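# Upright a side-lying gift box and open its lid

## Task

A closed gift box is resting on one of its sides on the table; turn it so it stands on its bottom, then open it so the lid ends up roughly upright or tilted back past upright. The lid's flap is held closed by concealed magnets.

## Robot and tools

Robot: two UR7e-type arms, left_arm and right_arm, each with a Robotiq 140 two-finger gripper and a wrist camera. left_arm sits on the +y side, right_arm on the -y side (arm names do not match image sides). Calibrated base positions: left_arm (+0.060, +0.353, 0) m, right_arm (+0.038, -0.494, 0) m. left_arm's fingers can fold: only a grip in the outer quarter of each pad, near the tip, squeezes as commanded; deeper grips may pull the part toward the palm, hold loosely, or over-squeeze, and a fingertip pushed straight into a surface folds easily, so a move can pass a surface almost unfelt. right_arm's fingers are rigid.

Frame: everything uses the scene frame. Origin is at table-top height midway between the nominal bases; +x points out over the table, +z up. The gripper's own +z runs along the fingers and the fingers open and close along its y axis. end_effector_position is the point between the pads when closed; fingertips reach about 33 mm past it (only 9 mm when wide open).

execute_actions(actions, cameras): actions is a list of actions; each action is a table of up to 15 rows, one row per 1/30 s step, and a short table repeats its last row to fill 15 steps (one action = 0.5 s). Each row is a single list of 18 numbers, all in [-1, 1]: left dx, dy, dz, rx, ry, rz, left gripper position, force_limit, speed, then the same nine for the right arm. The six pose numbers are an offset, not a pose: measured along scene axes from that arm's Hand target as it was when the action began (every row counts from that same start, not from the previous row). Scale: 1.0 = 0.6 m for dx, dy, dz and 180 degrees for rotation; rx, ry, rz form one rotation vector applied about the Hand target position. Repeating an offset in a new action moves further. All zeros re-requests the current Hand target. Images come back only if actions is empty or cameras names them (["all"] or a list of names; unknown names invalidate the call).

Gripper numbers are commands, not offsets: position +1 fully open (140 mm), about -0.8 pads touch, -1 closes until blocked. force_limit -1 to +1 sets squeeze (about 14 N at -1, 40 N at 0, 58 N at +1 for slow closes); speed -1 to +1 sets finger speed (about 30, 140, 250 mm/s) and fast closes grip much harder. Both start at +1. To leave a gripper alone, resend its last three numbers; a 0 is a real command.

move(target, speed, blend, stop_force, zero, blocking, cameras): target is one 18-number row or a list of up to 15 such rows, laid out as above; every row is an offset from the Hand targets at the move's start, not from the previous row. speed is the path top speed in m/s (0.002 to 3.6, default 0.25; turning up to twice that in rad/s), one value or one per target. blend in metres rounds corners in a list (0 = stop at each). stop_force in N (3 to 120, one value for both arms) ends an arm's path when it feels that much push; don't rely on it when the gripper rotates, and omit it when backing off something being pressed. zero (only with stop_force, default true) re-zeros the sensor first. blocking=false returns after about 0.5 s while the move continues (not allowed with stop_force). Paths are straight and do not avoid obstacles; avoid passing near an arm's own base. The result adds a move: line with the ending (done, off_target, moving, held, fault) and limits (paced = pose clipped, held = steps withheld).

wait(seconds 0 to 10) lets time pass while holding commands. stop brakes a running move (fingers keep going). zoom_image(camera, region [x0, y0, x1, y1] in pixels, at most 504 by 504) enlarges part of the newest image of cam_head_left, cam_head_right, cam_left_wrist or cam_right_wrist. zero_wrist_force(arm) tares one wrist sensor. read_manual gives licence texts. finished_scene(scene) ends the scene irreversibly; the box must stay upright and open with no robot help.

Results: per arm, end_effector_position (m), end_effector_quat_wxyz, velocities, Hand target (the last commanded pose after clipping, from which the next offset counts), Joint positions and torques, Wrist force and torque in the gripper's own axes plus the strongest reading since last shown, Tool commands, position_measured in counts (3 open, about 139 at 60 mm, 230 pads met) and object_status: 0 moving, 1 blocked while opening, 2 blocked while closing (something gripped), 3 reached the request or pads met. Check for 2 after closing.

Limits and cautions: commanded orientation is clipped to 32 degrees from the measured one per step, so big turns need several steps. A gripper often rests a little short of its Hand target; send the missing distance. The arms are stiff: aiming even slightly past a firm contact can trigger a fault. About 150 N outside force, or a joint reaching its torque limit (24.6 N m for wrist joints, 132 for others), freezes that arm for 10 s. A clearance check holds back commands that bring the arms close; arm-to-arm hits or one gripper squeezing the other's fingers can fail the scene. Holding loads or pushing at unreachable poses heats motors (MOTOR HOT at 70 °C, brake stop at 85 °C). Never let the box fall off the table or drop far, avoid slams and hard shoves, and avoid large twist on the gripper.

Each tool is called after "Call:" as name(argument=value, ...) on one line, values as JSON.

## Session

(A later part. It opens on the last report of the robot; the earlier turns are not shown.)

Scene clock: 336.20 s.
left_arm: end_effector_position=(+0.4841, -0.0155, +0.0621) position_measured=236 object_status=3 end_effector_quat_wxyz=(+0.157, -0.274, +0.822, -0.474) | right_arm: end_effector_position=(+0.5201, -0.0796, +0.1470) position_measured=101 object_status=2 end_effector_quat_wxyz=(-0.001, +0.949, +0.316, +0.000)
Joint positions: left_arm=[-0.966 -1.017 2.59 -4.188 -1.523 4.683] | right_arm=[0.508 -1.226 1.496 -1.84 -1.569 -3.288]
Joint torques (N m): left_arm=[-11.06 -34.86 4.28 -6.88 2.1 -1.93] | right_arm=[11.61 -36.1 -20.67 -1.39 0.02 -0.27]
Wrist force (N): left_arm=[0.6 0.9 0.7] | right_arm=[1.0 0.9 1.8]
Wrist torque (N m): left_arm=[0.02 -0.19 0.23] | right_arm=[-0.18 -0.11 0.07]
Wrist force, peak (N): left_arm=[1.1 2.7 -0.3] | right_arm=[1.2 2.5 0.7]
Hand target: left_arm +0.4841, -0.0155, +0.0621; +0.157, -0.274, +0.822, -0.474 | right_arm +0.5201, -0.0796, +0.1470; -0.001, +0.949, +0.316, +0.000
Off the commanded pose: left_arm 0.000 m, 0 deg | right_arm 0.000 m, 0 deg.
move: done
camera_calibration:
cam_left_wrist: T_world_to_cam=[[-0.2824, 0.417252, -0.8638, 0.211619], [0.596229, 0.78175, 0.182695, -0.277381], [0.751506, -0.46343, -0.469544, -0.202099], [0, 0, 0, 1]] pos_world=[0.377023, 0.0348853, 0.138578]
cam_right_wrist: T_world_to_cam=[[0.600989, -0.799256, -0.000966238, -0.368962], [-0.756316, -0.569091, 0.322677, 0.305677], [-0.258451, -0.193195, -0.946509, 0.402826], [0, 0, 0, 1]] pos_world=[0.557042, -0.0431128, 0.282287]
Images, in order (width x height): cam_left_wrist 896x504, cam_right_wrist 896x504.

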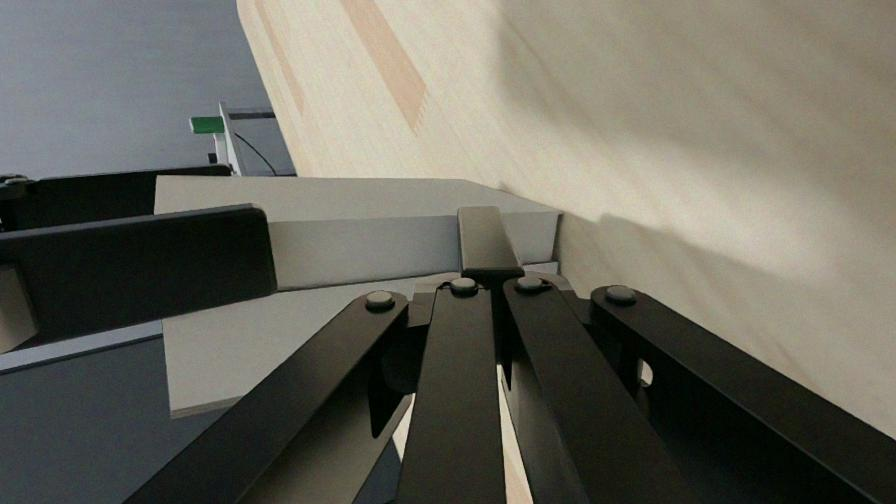

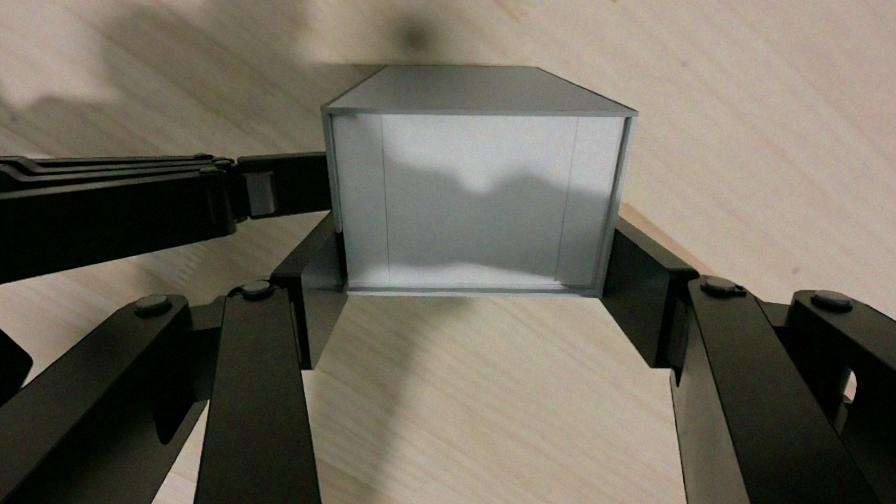

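Call:
move(target=[[-0.032, -0.024, 0, 0, 0, 0, -1, 1, 1, 0, 0, 0, 0, 0, 0, -1, -0.4, -1],[-0.082, 0.0427, 0, 0, 0, 0, -1, 1, 1, 0, 0, 0, -0.027, 0.036, 0, -1, -0.4, -1]], speed=[0.05, 0.08], cameras=["cam_left_wrist", "cam_right_wrist"])

Scene clock: 353.13 s.
left_arm: end_effector_position=(+0.4349, +0.0101, +0.0620) position_measured=236 object_status=3 end_effector_quat_wxyz=(+0.157, -0.274, +0.822, -0.474) | right_arm: end_effector_position=(+0.5201, -0.0796, +0.1470) position_measured=101 object_status=2 end_effector_quat_wxyz=(+0.021, +0.946, +0.315, -0.067)
Joint positions: left_arm=[-1.09 -0.987 2.751 -4.374 -1.417 4.621] | right_arm=[0.517 -1.126 1.325 -1.629 -1.588 -3.277]
Joint torques (N m): left_arm=[8.22 -33.36 -3.33 -2.18 -1.98 1.94] | right_arm=[0.41 -38.93 -21.9 -4.13 1.38 -0.63]
Wrist force (N): left_arm=[0.2 0.8 1.9] | right_arm=[-4.2 -2.0 -9.7]
Wrist torque (N m): left_arm=[0.04 -0.17 0.31] | right_arm=[0.00 0.10 0.03]
Wrist force, peak (N): left_arm=[0.4 0.5 2.5] | right_arm=[-4.2 -2.0 -9.8]
Hand target: left_arm +0.4349, +0.0101, +0.0621; +0.157, -0.274, +0.822, -0.474 | right_arm +0.5201, -0.0796, +0.1470; +0.021, +0.946, +0.315, -0.067
Off the commanded pose: left_arm 0.000 m, 0 deg | right_arm 0.000 m, 0 deg.
move: done
camera_calibration:
cam_left_wrist: T_world_to_cam=[[-0.282466, 0.417292, -0.86376, 0.187056], [0.596243, 0.781742, 0.182685, -0.268062], [0.75147, -0.463408, -0.469622, -0.153241], [0, 0, 0, 1]] pos_world=[0.327823, 0.0604852, 0.138577]
cam_right_wrist: T_world_to_cam=[[0.600894, -0.799328, -0.00103333, -0.368882], [-0.712385, -0.53612, 0.452861, 0.266287], [-0.362538, -0.271385, -0.891581, 0.442568], [0, 0, 0, 1]] pos_world=[0.571806, -0.0319895, 0.273613]
Images, in order (width x height): cam_left_wrist 896x504, cam_right_wrist 896x504.

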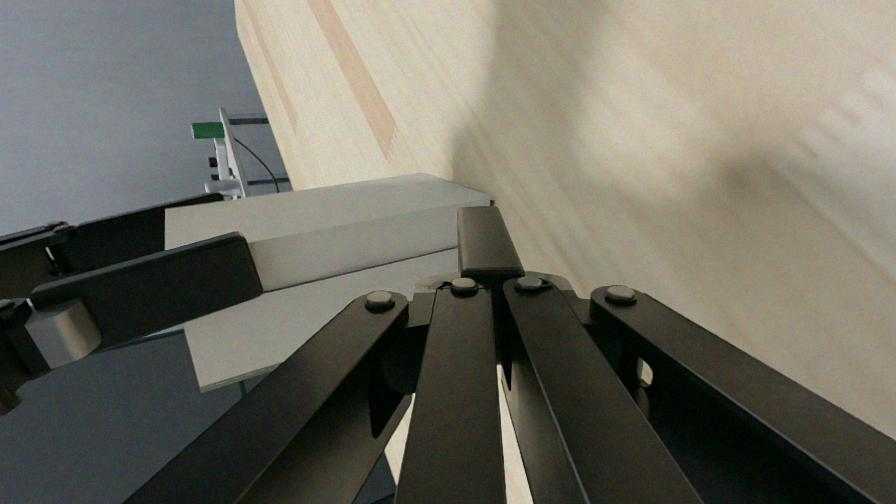

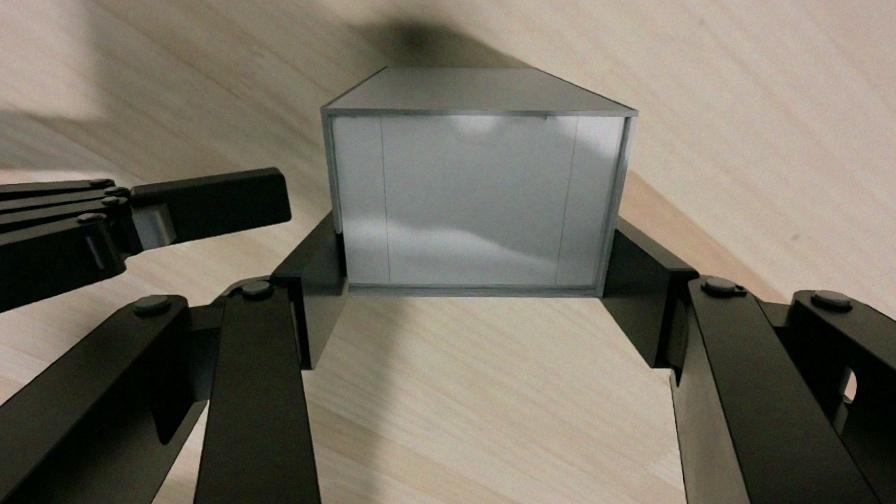

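Call:
move(target=[[0, 0, 0, 0, 0, 0, -1, 1, 1, 0, 0, 0, 0, 0, 0, 0.7, -0.4, -1],[0, 0, 0, 0, 0, 0, -1, 1, 1, 0, 0, -0.053, 0.027, -0.036, 0, 0.7, -0.4, -1]], speed=[0.05, 0.08], cameras=["cam_left_wrist", "cam_right_wrist"])

Scene clock: 359.77 s.
left_arm: end_effector_position=(+0.4349, +0.0101, +0.0621) position_measured=236 object_status=3 end_effector_quat_wxyz=(+0.157, -0.274, +0.822, -0.474) | right_arm: end_effector_position=(+0.5201, -0.0796, +0.1153) position_measured=41 object_status=3 end_effector_quat_wxyz=(-0.001, +0.949, +0.316, +0.000)
Joint positions: left_arm=[-1.089 -0.987 2.751 -4.374 -1.417 4.621] | right_arm=[0.508 -1.204 1.549 -1.916 -1.569 -3.288]
Joint torques (N m): left_arm=[9.85 -32.33 1.2 -1.36 -2.05 2.05] | right_arm=[0.51 -31.5 -25.94 -2.84 -1.7 0.25]
Wrist force (N): left_arm=[0.2 0.7 1.7] | right_arm=[0.7 -0.5 0.7]
Wrist torque (N m): left_arm=[0.03 -0.18 0.30] | right_arm=[-0.09 -0.09 0.17]
Wrist force, peak (N): left_arm=[0.3 0.9 2.0] | right_arm=[-4.3 -1.9 -9.9]
Hand target: left_arm +0.4349, +0.0101, +0.0621; +0.157, -0.274, +0.822, -0.474 | right_arm +0.5201, -0.0796, +0.1152; -0.001, +0.949, +0.316, +0.000
Off the commanded pose: left_arm 0.000 m, 0 deg | right_arm 0.000 m, 0 deg.
move: done
camera_calibration:
cam_left_wrist: T_world_to_cam=[[-0.2824, 0.417252, -0.8638, 0.187043], [0.596229, 0.78175, 0.182695, -0.268059], [0.751506, -0.46343, -0.469544, -0.153262], [0, 0, 0, 1]] pos_world=[0.327823, 0.0604853, 0.138578]
cam_right_wrist: T_world_to_cam=[[0.600951, -0.799285, -0.00109796, -0.36894], [-0.756313, -0.569086, 0.322694, 0.315933], [-0.25855, -0.193093, -0.946503, 0.372784], [0, 0, 0, 1]] pos_world=[0.557042, -0.043113, 0.250486]
Images, in order (width x height): cam_left_wrist 896x504, cam_right_wrist 896x504.

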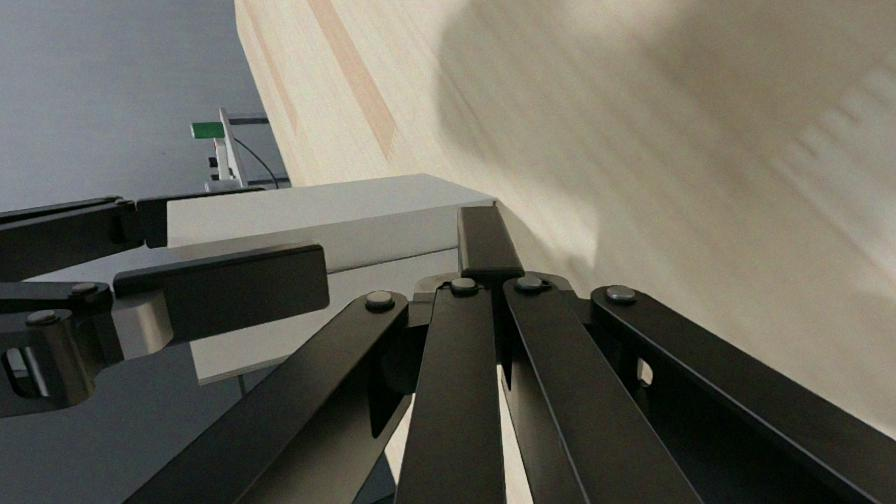

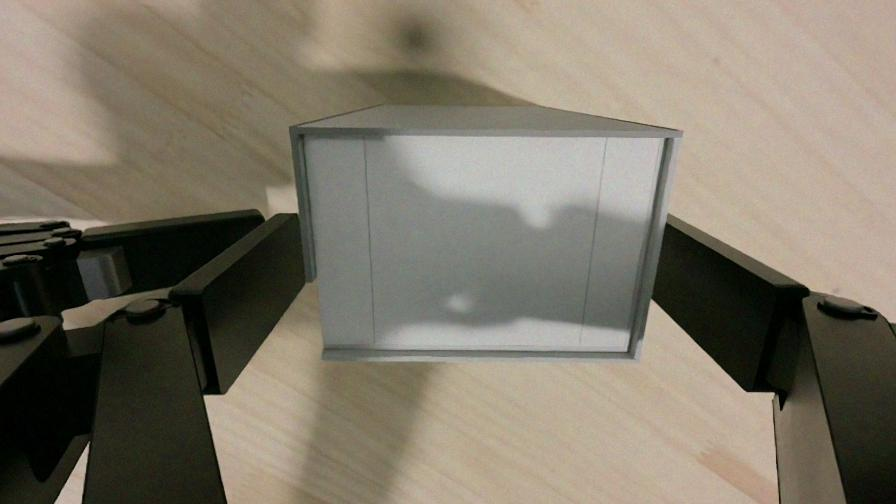

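Call:
move(target=[[0, 0, 0, 0, 0, 0, -1, 1, 1, -0.0067, -0.005, 0, 0, 0, 0, 0.7, 0.2, -1],[0, 0, 0, 0, 0, 0, -1, 1, 1, -0.0067, -0.005, 0, 0, 0, 0, -1, 0.2, -1]], speed=0.08, cameras=["cam_left_wrist", "cam_right_wrist"])

Scene clock: 369.80 s.
left_arm: end_effector_position=(+0.4349, +0.0101, +0.0621) position_measured=236 object_status=3 end_effector_quat_wxyz=(+0.157, -0.274, +0.822, -0.474) | right_arm: end_effector_position=(+0.5161, -0.0826, +0.1152) position_measured=105 object_status=0 end_effector_quat_wxyz=(-0.001, +0.949, +0.316, +0.000)
Joint positions: left_arm=[-1.089 -0.987 2.751 -4.374 -1.417 4.621] | right_arm=[0.507 -1.215 1.565 -1.921 -1.569 -3.289]
Joint torques (N m): left_arm=[9.09 -28.39 -6.22 -1.43 -1.64 1.65] | right_arm=[-10.14 -31.34 -27.64 -0.95 -0.55 0.08]
Wrist force (N): left_arm=[0.1 0.8 1.7] | right_arm=[-2.9 -1.4 -10.3]
Wrist torque (N m): left_arm=[0.06 -0.16 0.31] | right_arm=[-0.43 -0.12 0.30]
Wrist force, peak (N): left_arm=[0.2 1.1 1.8] | right_arm=[-3.1 -1.2 -10.4]
Hand target: left_arm +0.4349, +0.0101, +0.0621; +0.157, -0.274, +0.822, -0.474 | right_arm +0.5161, -0.0826, +0.1152; -0.001, +0.949, +0.316, +0.000
Off the commanded pose: left_arm 0.000 m, 0 deg | right_arm 0.000 m, 0 deg.
move: done
camera_calibration:
cam_left_wrist: T_world_to_cam=[[-0.2824, 0.417252, -0.8638, 0.187043], [0.596229, 0.78175, 0.182695, -0.268059], [0.751506, -0.46343, -0.469544, -0.153262], [0, 0, 0, 1]] pos_world=[0.327823, 0.0604853, 0.138578]
cam_right_wrist: T_world_to_cam=[[0.600989, -0.799256, -0.000966238, -0.368986], [-0.756316, -0.569091, 0.322677, 0.311206], [-0.258451, -0.193195, -0.946509, 0.371113], [0, 0, 0, 1]] pos_world=[0.553042, -0.0461128, 0.250487]
Images, in order (width x height): cam_left_wrist 896x504, cam_right_wrist 896x504.

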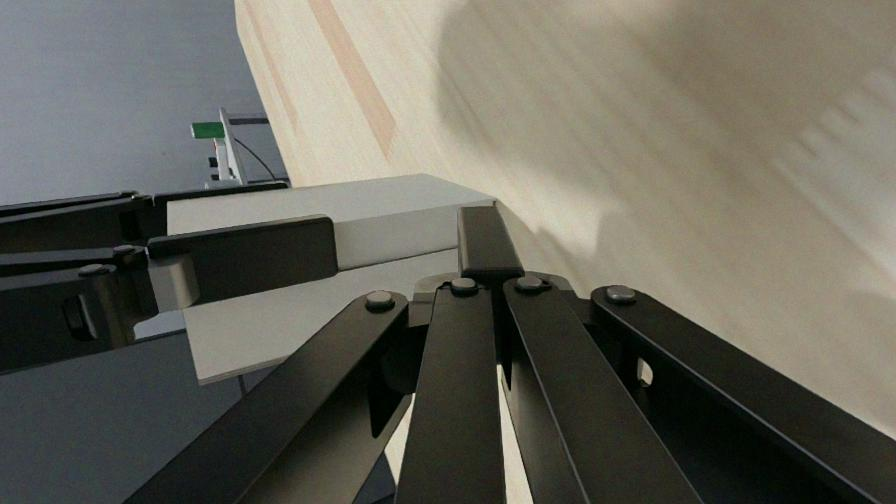

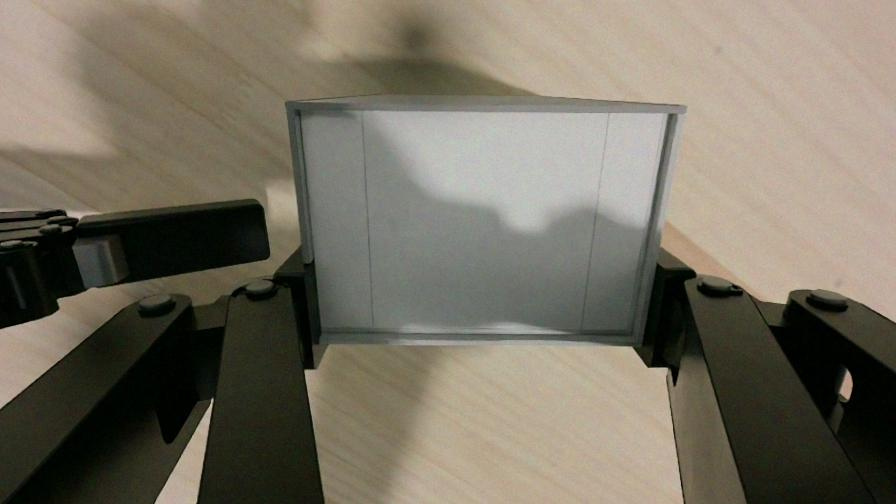

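Call:
move(target=[0.056, -0.0747, 0.01, 0, 0, 0, -1, 1, 1, 0, 0, 0, 0, 0, 0, -1, 0.2, -1], speed=0.03, stop_force=5)

Call:
move(target=[0.0267, 0.02, 0, 0, 0, 0, -1, 1, 1, 0, 0, 0, 0, 0, 0, -1, 0.2, -1], speed=0.03, stop_force=30, cameras=["cam_left_wrist", "cam_right_wrist"])

Scene clock: 380.20 s.
left_arm: end_effector_position=(+0.4645, -0.0293, +0.0674) position_measured=236 object_status=3 end_effector_quat_wxyz=(+0.157, -0.274, +0.822, -0.474) | right_arm: end_effector_position=(+0.5161, -0.0826, +0.1152) position_measured=105 object_status=2 end_effector_quat_wxyz=(-0.001, +0.949, +0.316, +0.000)
Joint positions: left_arm=[-1.056 -1.042 2.618 -4.188 -1.446 4.638] | right_arm=[0.507 -1.215 1.565 -1.921 -1.569 -3.289]
Joint torques (N m): left_arm=[-11.77 -20.12 -12.05 -1.43 2 -1.77] | right_arm=[13.27 -31.25 -19.23 -0.86 -0.55 0.23]
Wrist force (N): left_arm=[0.1 1.1 2.0] | right_arm=[0.1 2.5 -5.5]
Wrist torque (N m): left_arm=[0.11 -0.16 0.21] | right_arm=[-0.37 -0.02 0.17]
Wrist force, peak (N): left_arm=[0.7 8.2 -16.7] | right_arm=[0.6 19.0 -7.2]
Hand target: left_arm +0.4645, -0.0293, +0.0674; +0.157, -0.274, +0.822, -0.474 (not the last commanded pose) | right_arm +0.5161, -0.0826, +0.1152; -0.001, +0.949, +0.316, +0.000
Off the commanded pose: left_arm 0.007 m, 0 deg | right_arm 0.000 m, 0 deg.
move: contact (left_arm)

Scene clock: 381.87 s.
left_arm: end_effector_position=(+0.4805, -0.0173, +0.0673) position_measured=236 object_status=3 end_effector_quat_wxyz=(+0.157, -0.274, +0.822, -0.474) | right_arm: end_effector_position=(+0.5161, -0.0826, +0.1152) position_measured=105 object_status=2 end_effector_quat_wxyz=(-0.001, +0.949, +0.316, +0.000)
Joint positions: left_arm=[-0.981 -1.041 2.598 -4.171 -1.51 4.676] | right_arm=[0.507 -1.215 1.565 -1.921 -1.569 -3.289]
Joint torques (N m): left_arm=[-11.56 -32.09 3.23 -6.6 2.25 -1.76] | right_arm=[12.45 -32.23 -23.48 -0.96 -0.4 0.07]
Wrist force (N): left_arm=[0.4 0.7 1.8] | right_arm=[0.6 1.9 -5.8]
Wrist torque (N m): left_arm=[0.04 -0.22 0.22] | right_arm=[-0.31 -0.06 0.19]
Wrist force, peak (N): left_arm=[6.3 1.7 0.3] | right_arm=[2.5 2.5 -5.7]
Hand target: left_arm +0.4805, -0.0173, +0.0674; +0.157, -0.274, +0.822, -0.474 | right_arm +0.5161, -0.0826, +0.1152; -0.001, +0.949, +0.316, +0.000
Off the commanded pose: left_arm 0.000 m, 0 deg | right_arm 0.000 m, 0 deg.
move: done
camera_calibration:
cam_left_wrist: T_world_to_cam=[[-0.282379, 0.41724, -0.863813, 0.215926], [0.596185, 0.781777, 0.182723, -0.274784], [0.751549, -0.463395, -0.469509, -0.197762], [0, 0, 0, 1]] pos_world=[0.373423, 0.0330854, 0.143878]
cam_right_wrist: T_world_to_cam=[[0.600989, -0.799256, -0.000966238, -0.368926], [-0.756316, -0.569091, 0.322677, 0.31113], [-0.258451, -0.193195, -0.946509, 0.371088], [0, 0, 0, 1]] pos_world=[0.552942, -0.0461128, 0.250487]
Images, in order (width x height): cam_left_wrist 896x504, cam_right_wrist 896x504.

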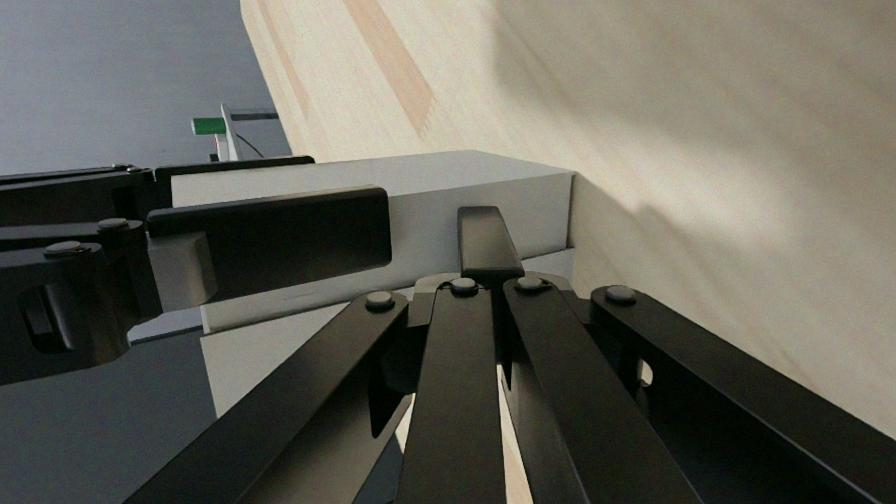

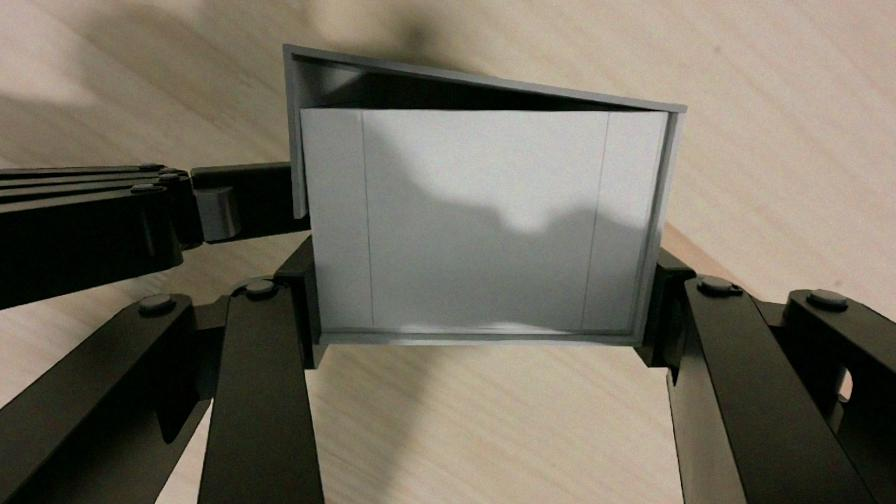

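Call:
move(target=[[0.0703, 0.059, 0, 0, 0, 0, -1, 1, 1, 0, 0, 0, 0, 0, 0, -1, 0.2, -1],[0.1867, 0.0317, 0, 0, 0, 0, -1, 1, 1, 0, 0, 0, 0, 0, 0, -1, 0.2, -1]], speed=0.05, blend=[0.008, 0], cameras=["cam_left_wrist", "cam_right_wrist", "cam_head_left"])

Scene clock: 403.03 s.
left_arm: end_effector_position=(+0.5925, +0.0018, +0.0672) position_measured=236 object_status=3 end_effector_quat_wxyz=(+0.157, -0.274, +0.822, -0.474) end_effector_velocity=(-0.001, +0.001, +0.001) end_effector_angular_velocity=(+0.000, -0.002, +0.002) | right_arm: end_effector_position=(+0.5161, -0.0826, +0.1152) position_measured=105 object_status=2 end_effector_quat_wxyz=(-0.001, +0.949, +0.316, +0.000)
Joint positions: left_arm=[-0.679 -0.997 2.336 -3.944 -1.771 4.829] | right_arm=[0.507 -1.215 1.565 -1.921 -1.569 -3.289]
Joint velocities: left_arm=[-0.001 -0.002 0.005 -0.005 0.003 -0.001] | right_arm=[within noise]
Joint torques (N m): left_arm=[-11.24 -42.3 -2.92 -6.78 1.42 -1.72] | right_arm=[4.73 -31.59 -30.89 -1.08 0.14 -0.06]
Wrist force (N): left_arm=[0.6 0.7 1.9] | right_arm=[0.7 1.8 -5.6]
Wrist torque (N m): left_arm=[0.01 -0.26 0.18] | right_arm=[-0.33 -0.07 0.19]
Wrist force, peak (N): left_arm=[1.8 0.9 2.1] | right_arm=[0.7 1.9 -5.9]
Hand target: left_arm +0.5925, +0.0017, +0.0674; +0.157, -0.274, +0.822, -0.474 | right_arm +0.5161, -0.0826, +0.1152; -0.001, +0.949, +0.316, +0.000
Off the commanded pose: left_arm 0.000 m, 0 deg | right_arm 0.000 m, 0 deg.
move: done
camera_calibration:
cam_left_wrist: T_world_to_cam=[[-0.282461, 0.417467, -0.863677, 0.239503], [0.596345, 0.781642, 0.182783, -0.356548], [0.751391, -0.46342, -0.469737, -0.273022], [0, 0, 0, 1]] pos_world=[0.485422, 0.0521847, 0.143776]
cam_right_wrist: T_world_to_cam=[[0.600989, -0.799256, -0.000966238, -0.368926], [-0.756316, -0.569091, 0.322677, 0.31113], [-0.258451, -0.193195, -0.946509, 0.371088], [0, 0, 0, 1]] pos_world=[0.552942, -0.0461128, 0.250487]
Images, in order (width x height): cam_head_left 504x504, cam_left_wrist 896x504, cam_right_wrist 896x504.

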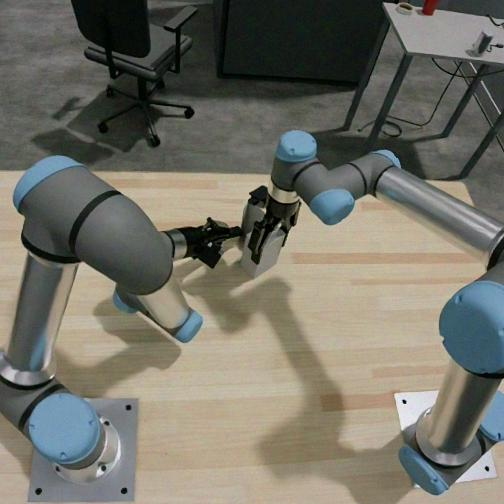

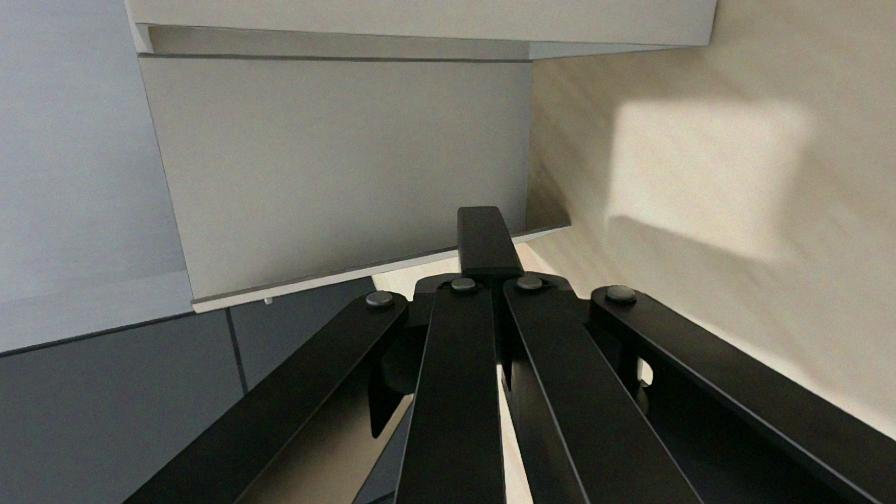

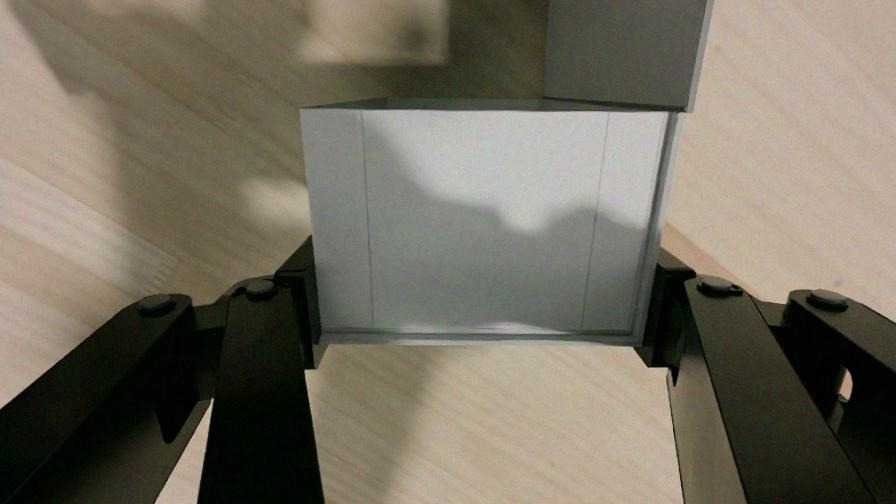

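Call:
move(target=[[0.045, -0.0717, 0, 0, 0, 0, -1, 1, 1, 0, 0, 0, 0, 0, 0, -1, 0.2, -1]], speed=0.05, cameras=["cam_left_wrist", "cam_right_wrist"])

Scene clock: 408.70 s.
left_arm: end_effector_position=(+0.6195, -0.0414, +0.0672) position_measured=236 object_status=3 end_effector_quat_wxyz=(+0.157, -0.275, +0.822, -0.474) end_effector_velocity=(-0.001, +0.001, +0.000) end_effector_angular_velocity=(-0.001, -0.001, -0.001) | right_arm: end_effector_position=(+0.5161, -0.0826, +0.1152) position_measured=105 object_status=2 end_effector_quat_wxyz=(-0.001, +0.949, +0.316, +0.000)
Joint positions: left_arm=[-0.717 -0.96 2.218 -3.865 -1.738 4.809] | right_arm=[0.507 -1.215 1.565 -1.921 -1.569 -3.289]
Joint velocities: left_arm=[0 -0.001 0.004 -0.005 -0.001 0.001] | right_arm=[within noise]
Joint torques (N m): left_arm=[8.9 -45.51 -3.16 -6.84 -1.84 1] | right_arm=[-0.94 -32.43 -30.26 -1.2 0.57 0.21]
Wrist force (N): left_arm=[0.3 0.6 2.0] | right_arm=[0.8 2.0 -5.5]
Wrist torque (N m): left_arm=[0.01 -0.21 0.29] | right_arm=[-0.29 -0.09 0.19]
Wrist force, peak (N): left_arm=[1.3 0.3 2.1] | right_arm=[0.6 2.0 -5.8]
Hand target: left_arm +0.6195, -0.0413, +0.0674; +0.157, -0.274, +0.822, -0.474 | right_arm +0.5161, -0.0826, +0.1152; -0.001, +0.949, +0.316, +0.000
Off the commanded pose: left_arm 0.000 m, 0 deg | right_arm 0.000 m, 0 deg.
move: done
camera_calibration:
cam_left_wrist: T_world_to_cam=[[-0.282629, 0.417389, -0.863659, 0.265249], [0.596211, 0.781762, 0.182702, -0.338805], [0.751434, -0.463287, -0.4698, -0.313344], [0, 0, 0, 1]] pos_world=[0.512423, 0.00898527, 0.143776]
cam_right_wrist: T_world_to_cam=[[0.600989, -0.799256, -0.000966238, -0.368926], [-0.756316, -0.569091, 0.322677, 0.31113], [-0.258451, -0.193195, -0.946509, 0.371088], [0, 0, 0, 1]] pos_world=[0.552942, -0.0461128, 0.250487]
Images, in order (width x height): cam_left_wrist 896x504, cam_right_wrist 896x504.

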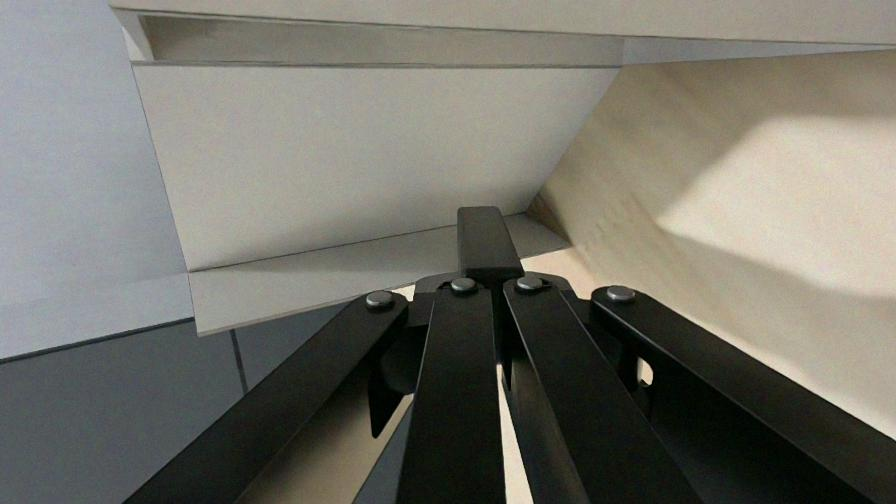

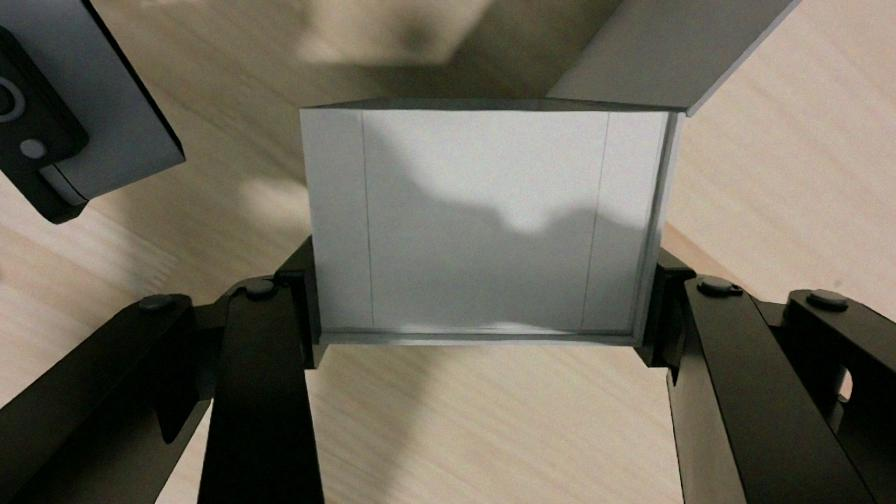

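Call:
move(target=[[-0.12, 0.16, 0, 0, 0, 0, -1, 1, 1, 0, 0, 0, 0, 0, 0, -1, 0.2, -1],[-0.249, 0.319, 0.304, 0, 0, 0, -1, 1, 1, 0, 0, 0, 0, 0, 0, -1, 0.2, -1],[-0.249, 0.319, 0.304, 0, 0, 0, -1, 1, 1, 0, 0, 0, 0, 0, 0, 0.7, 0.2, -1],[-0.249, 0.319, 0.304, 0, 0, 0, -1, 1, 1, 0.0227, 0.017, -0.0087, -0.0667, 0.0889, 0, 0.7, 0.2, -1]], speed=[0.1, 0.2, 0.1, 0.1], blend=[0.02, 0, 0, 0], cameras=["cam_left_wrist", "cam_right_wrist", "cam_head_right"])

Scene clock: 434.23 s.
left_arm: end_effector_position=(+0.4701, +0.1501, +0.2498) position_measured=236 object_status=3 end_effector_quat_wxyz=(+0.157, -0.274, +0.822, -0.474) | right_arm: end_effector_position=(+0.5297, -0.0724, +0.1100) position_measured=41 object_status=3 end_effector_quat_wxyz=(+0.054, +0.934, +0.311, -0.165)
Joint positions: left_arm=[-0.499 -1.948 2.594 -3.223 -1.925 4.927] | right_arm=[0.531 -0.91 1.069 -1.382 -1.611 -3.257]
Joint torques (N m): left_arm=[-10.88 -13.27 -14.59 -1.19 -2.32 -1.49] | right_arm=[1.52 -49.99 -31.47 -2.3 1.39 -0.8]
Wrist force (N): left_arm=[0.6 0.6 1.8] | right_arm=[0.3 0.2 2.5]
Wrist torque (N m): left_arm=[-0.01 -0.27 0.24] | right_arm=[0.07 -0.06 0.13]
Wrist force, peak (N): left_arm=[0.2 -0.3 3.5] | right_arm=[0.5 1.9 -5.8]
Hand target: left_arm +0.4701, +0.1501, +0.2498; +0.157, -0.274, +0.822, -0.474 | right_arm +0.5297, -0.0724, +0.1100; +0.054, +0.934, +0.311, -0.165
Off the commanded pose: left_arm 0.000 m, 0 deg | right_arm 0.000 m, 0 deg.
move: done
camera_calibration:
cam_left_wrist: T_world_to_cam=[[-0.282379, 0.41724, -0.863813, 0.300703], [0.596185, 0.781777, 0.182723, -0.432782], [0.751549, -0.463395, -0.469509, -0.0267349], [0, 0, 0, 1]] pos_world=[0.363023, 0.200485, 0.326278]
cam_right_wrist: T_world_to_cam=[[0.600702, -0.799472, -0.00121336, -0.368786], [-0.622345, -0.468565, 0.627004, 0.231798], [-0.501841, -0.375888, -0.779015, 0.468835], [0, 0, 0, 1]] pos_world=[0.601069, -0.00999202, 0.219443]
Images, in order (width x height): cam_head_right 504x504, cam_left_wrist 896x504, cam_right_wrist 896x504.

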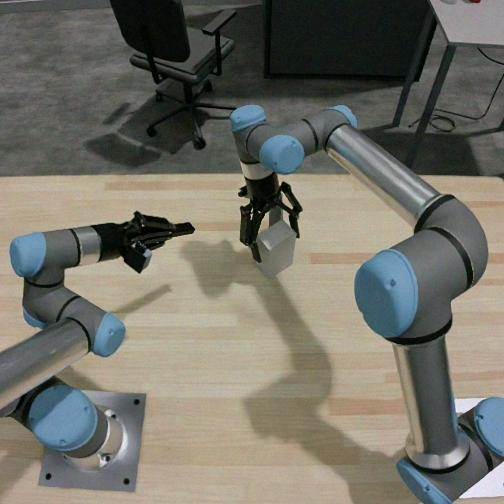

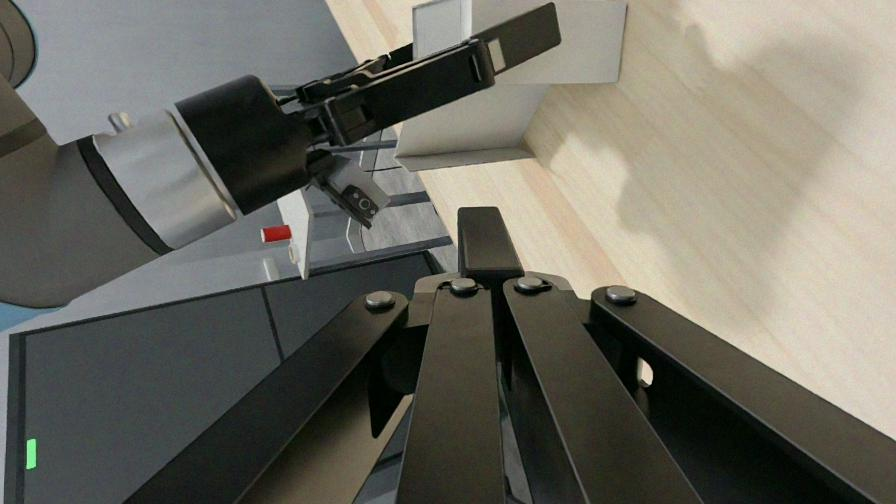

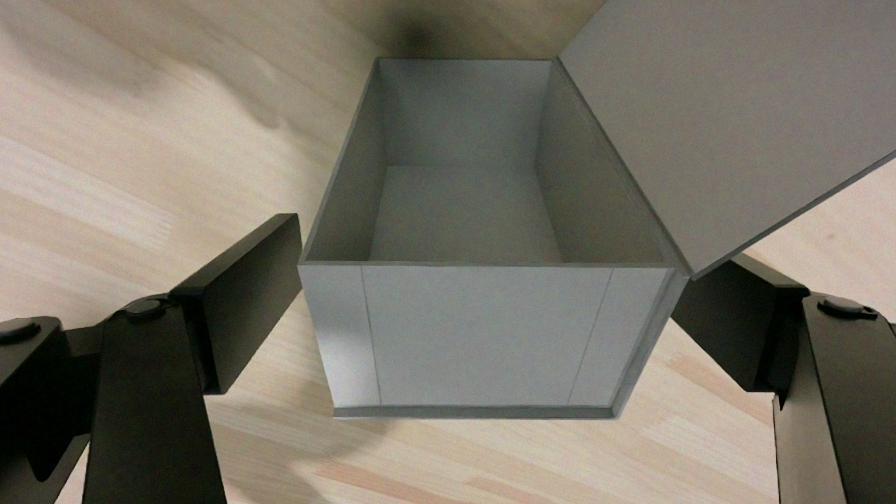

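Call:
move(target=[[0, 0, 0, 0, 0, 0, -1, 1, 1, 0, 0, 0, 0, 0, 0, -1, 0.2, -1],[0, 0, 0, 0, 0, 0, -1, 1, 1, 0, 0, 0.1, 0, 0, 0, -1, 0.2, -1],[0, 0, 0, 0, 0, 0, -1, 1, 1, 0.117, -0.046, 0.06, 0.3, -0.4, 0, -1, 0.2, -1]], speed=[0.1, 0.08, 0.25], cameras=["all"])

Scene clock: 448.80 s.
left_arm: end_effector_position=(+0.4701, +0.1501, +0.2498) position_measured=236 object_status=3 end_effector_quat_wxyz=(+0.157, -0.274, +0.822, -0.474) | right_arm: end_effector_position=(+0.6000, -0.1001, +0.1460) position_measured=104 object_status=2 end_effector_quat_wxyz=(-0.182, +0.777, +0.260, +0.544) end_effector_velocity=(+0.000, +0.000, +0.001) end_effector_angular_velocity=(+0.002, -0.004, +0.001)
Joint positions: left_arm=[-0.499 -1.948 2.594 -3.223 -1.925 4.927] | right_arm=[0.251 -1.053 2.303 -4.014 -1.192 -3.286]
Joint velocities: left_arm=[within noise] | right_arm=[0 0.001 0 -0.005 0.001 0]
Joint torques (N m): left_arm=[-11.44 -13.98 -14.07 -1.48 -2.21 -0.53] | right_arm=[12.35 -25.52 -9.22 -5.95 -0.91 -1.26]
Wrist force (N): left_arm=[0.3 0.5 1.9] | right_arm=[-1.6 0.0 0.7]
Wrist torque (N m): left_arm=[-0.03 -0.22 0.23] | right_arm=[0.20 0.17 -0.10]
Wrist force, peak (N): left_arm=[0.7 0.6 2.1] | right_arm=[1.3 0.2 4.3]
Hand target: left_arm +0.4701, +0.1501, +0.2498; +0.157, -0.274, +0.822, -0.474 | right_arm +0.5999, -0.1000, +0.1460; -0.182, +0.777, +0.260, +0.544
Off the commanded pose: left_arm 0.000 m, 0 deg | right_arm 0.000 m, 0 deg.
move: done
camera_calibration:
cam_left_wrist: T_world_to_cam=[[-0.282379, 0.41724, -0.863813, 0.300703], [0.596185, 0.781777, 0.182723, -0.432782], [0.751549, -0.463395, -0.469509, -0.0267349], [0, 0, 0, 1]] pos_world=[0.363023, 0.200485, 0.326278]
cam_right_wrist: T_world_to_cam=[[0.600896, -0.799326, 0.000798598, -0.433495], [-0.500916, -0.377344, -0.778906, 0.381549], [0.622901, 0.467642, -0.62714, -0.0907242], [0, 0, 0, 1]] pos_world=[0.508122, -0.160102, 0.24064]

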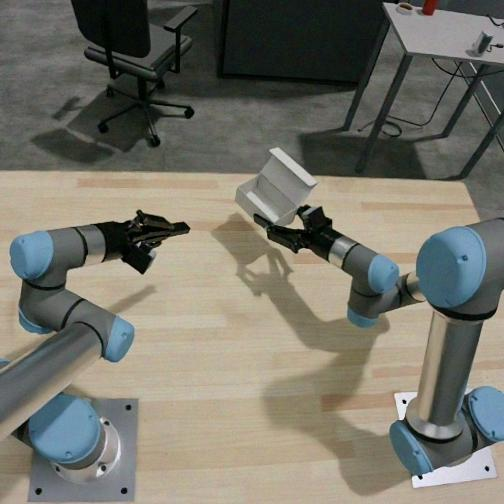

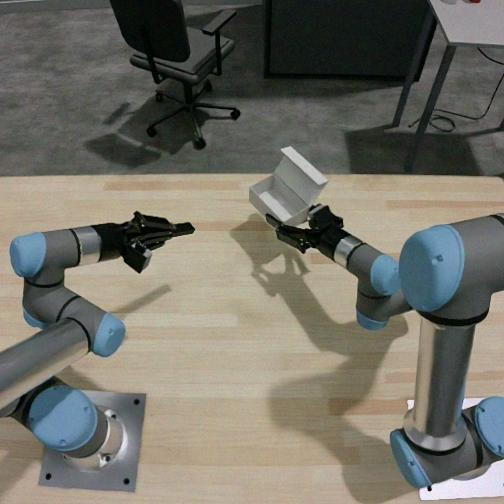

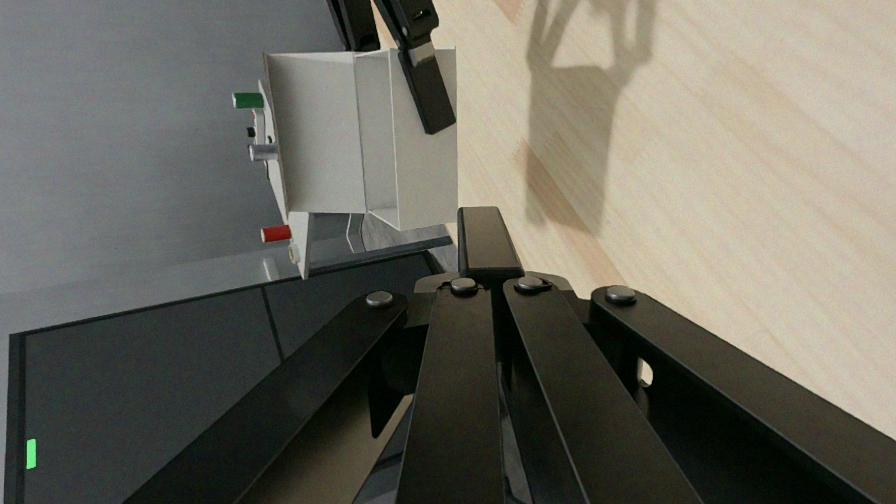

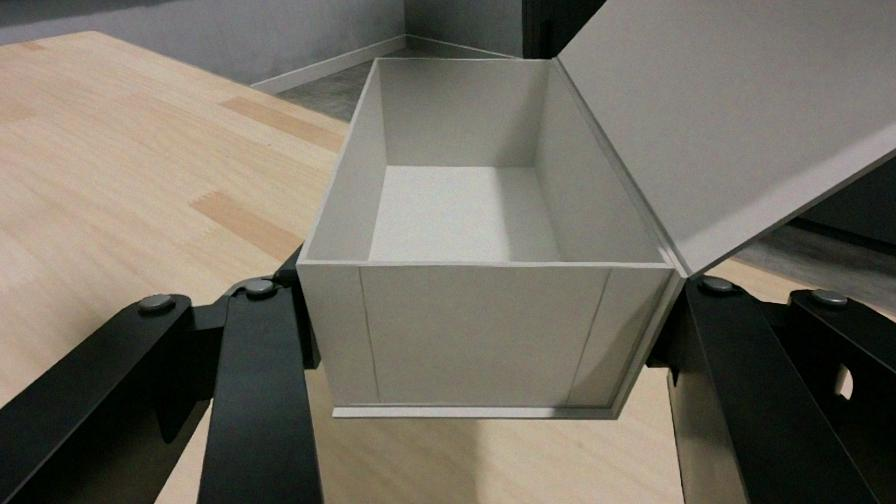

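Call:
move(target=[0, 0, 0, 0, 0, 0, -1, 1, 1, 0, 0, -0.175, 0, 0, 0, -1, 0.2, -1], speed=0.15)

Call:
move(target=[0, 0, 0, 0, 0, 0, -1, 1, 1, 0, 0, -0.05, 0, 0, 0, -1, 0.2, -1], speed=0.015, stop_force=4, cameras=["cam_head_left", "cam_head_right"])

Scene clock: 454.80 s.
left_arm: end_effector_position=(+0.4701, +0.1501, +0.2498) position_measured=236 object_status=3 end_effector_quat_wxyz=(+0.157, -0.274, +0.822, -0.474) | right_arm: end_effector_position=(+0.5994, -0.1002, +0.0487) position_measured=104 object_status=2 end_effector_quat_wxyz=(-0.182, +0.778, +0.260, +0.543)
Joint positions: left_arm=[-0.499 -1.948 2.594 -3.223 -1.925 4.927] | right_arm=[0.251 -0.758 2.265 -4.27 -1.192 -3.287]
Joint torques (N m): left_arm=[-11.08 -12.99 -13.12 -1.77 -2.16 -0.5] | right_arm=[0.41 -34.86 -7.36 -3.34 0.12 -0.04]
Wrist force (N): left_arm=[0.6 0.7 1.9] | right_arm=[-2.2 0.2 0.6]
Wrist torque (N m): left_arm=[0.00 -0.28 0.23] | right_arm=[0.25 0.30 0.00]
Wrist force, peak (N): left_arm=[0.7 0.7 2.1] | right_arm=[-6.9 2.5 2.3]
Hand target: left_arm +0.4701, +0.1501, +0.2498; +0.157, -0.274, +0.822, -0.474 | right_arm +0.5994, -0.1002, +0.0487; -0.182, +0.778, +0.260, +0.543 (not the last commanded pose)
Tool commands: left_gripper/position=-1.0 left_gripper/force_limit=+1.0 left_gripper/speed=+1.0 right_gripper/position=-1.0 right_gripper/force_limit=+0.2 right_gripper/speed=-1.0
Off the commanded pose: left_arm 0.000 m, 0 deg | right_arm 0.008 m, 0 deg.
FORCE FAULT: contact force on the right arm reached its limit, and that arm stopped. The contact can be on any part of that arm, not only on its tool. That arm's remaining commands of this call were not run. That arm is still stopped at the end of this call. That arm stays stopped for about 10 more seconds. Until then a move that you send moves the other arm only, and its call returns only when the move has ended. Once the stop has ended, the next robot result says so. If the stop ends while you think or write, that arm runs what you send next, counted from a new Hand target: where the arm stands when the stop ends. While its stop runs, that arm takes no new command, but its gripper still runs the gripper command that each later call begins with. Until it ends, the stop uses up actions while you think or wait. An arm that is not stopped still takes commands.
move: fault (right_arm)

not run: an earlier result of this reply reported a stop or a fault. Calls in your next reply go to the robot.

Call:
wait(seconds=9, cameras=["all"])

Scene clock: 465.20 s.
left_arm: end_effector_position=(+0.4701, +0.1501, +0.2498) position_measured=236 object_status=3 end_effector_quat_wxyz=(+0.157, -0.274, +0.822, -0.474) | right_arm: end_effector_position=(+0.5994, -0.1002, +0.0487) position_measured=104 object_status=2 end_effector_quat_wxyz=(-0.182, +0.778, +0.260, +0.543)
Joint positions: left_arm=[-0.499 -1.948 2.594 -3.223 -1.925 4.927] | right_arm=[0.251 -0.758 2.265 -4.27 -1.192 -3.287]
Joint torques (N m): left_arm=[-11.36 -13.09 -13.78 -1.58 -2.3 0.86] | right_arm=[1.42 -34.45 -7.08 -3.34 0.4 -0.11]
Wrist force (N): left_arm=[0.7 0.8 1.8] | right_arm=[-2.1 0.1 0.4]
Wrist torque (N m): left_arm=[0.04 -0.29 0.23] | right_arm=[0.22 0.29 0.00]
Wrist force, peak (N): left_arm=[0.6 0.7 2.1] | right_arm=[-2.5 0.2 0.6]
Hand target: left_arm +0.4701, +0.1501, +0.2498; +0.157, -0.274, +0.822, -0.474 | right_arm +0.5994, -0.1002, +0.0487; -0.182, +0.778, +0.260, +0.543 (not the last commanded pose)
Tool commands: left_gripper/position=-1.0 left_gripper/force_limit=+1.0 left_gripper/speed=+1.0 right_gripper/position=-1.0 right_gripper/force_limit=+0.2 right_gripper/speed=-1.0
Off the commanded pose: left_arm 0.000 m, 0 deg | right_arm 0.008 m, 0 deg.
FORCE FAULT, CONTINUED: the right arm's stop, for the force fault that an earlier result reported, is over. The rest of the stop counts as 19 of the actions that you can send in this scene. That arm's target is now where it stood when the stop ended, not its last command. That arm accepts commands again.
wait: 9.00 s; at rest from the start
camera_calibration:
cam_left_wrist: T_world_to_cam=[[-0.282379, 0.41724, -0.863813, 0.300703], [0.596185, 0.781777, 0.182723, -0.432782], [0.751549, -0.463395, -0.469509, -0.0267349], [0, 0, 0, 1]] pos_world=[0.363023, 0.200485, 0.326278]
cam_right_wrist: T_world_to_cam=[[0.601155, -0.799132, 0.000370572, -0.433276], [-0.5023, -0.378221, -0.777588, 0.306142], [0.621536, 0.467265, -0.628774, -0.150563], [0, 0, 0, 1]] pos_world=[0.507822, -0.160103, 0.143543]

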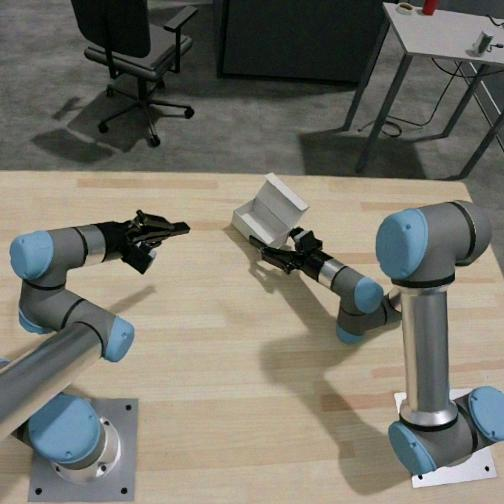

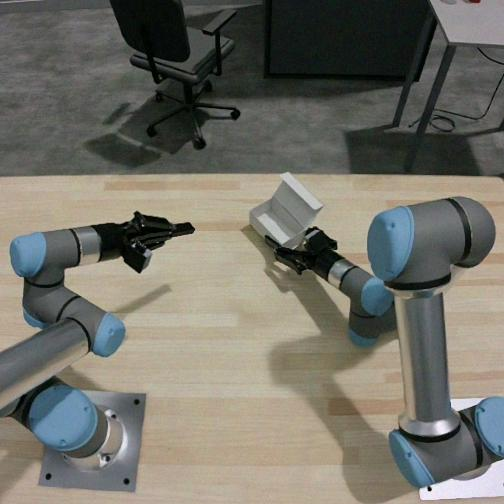

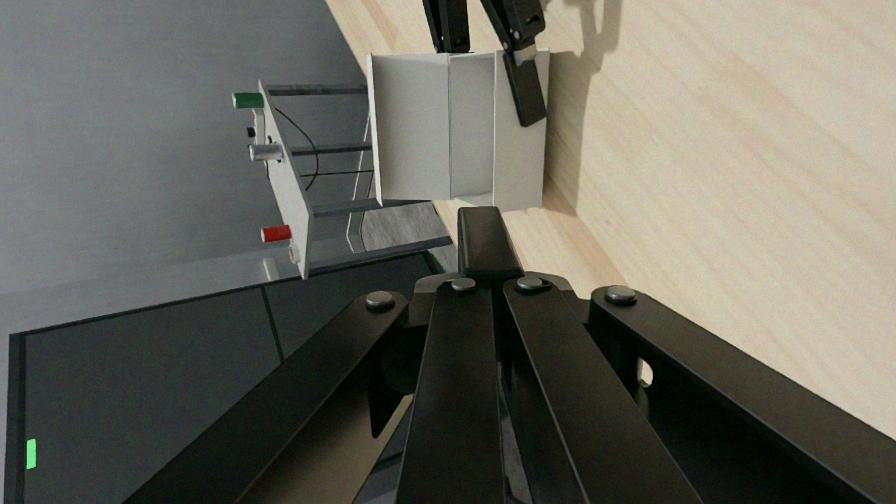

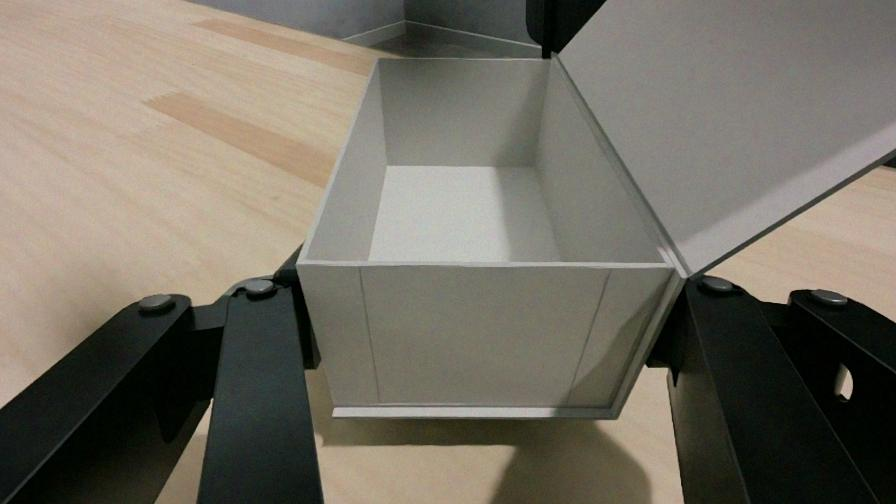

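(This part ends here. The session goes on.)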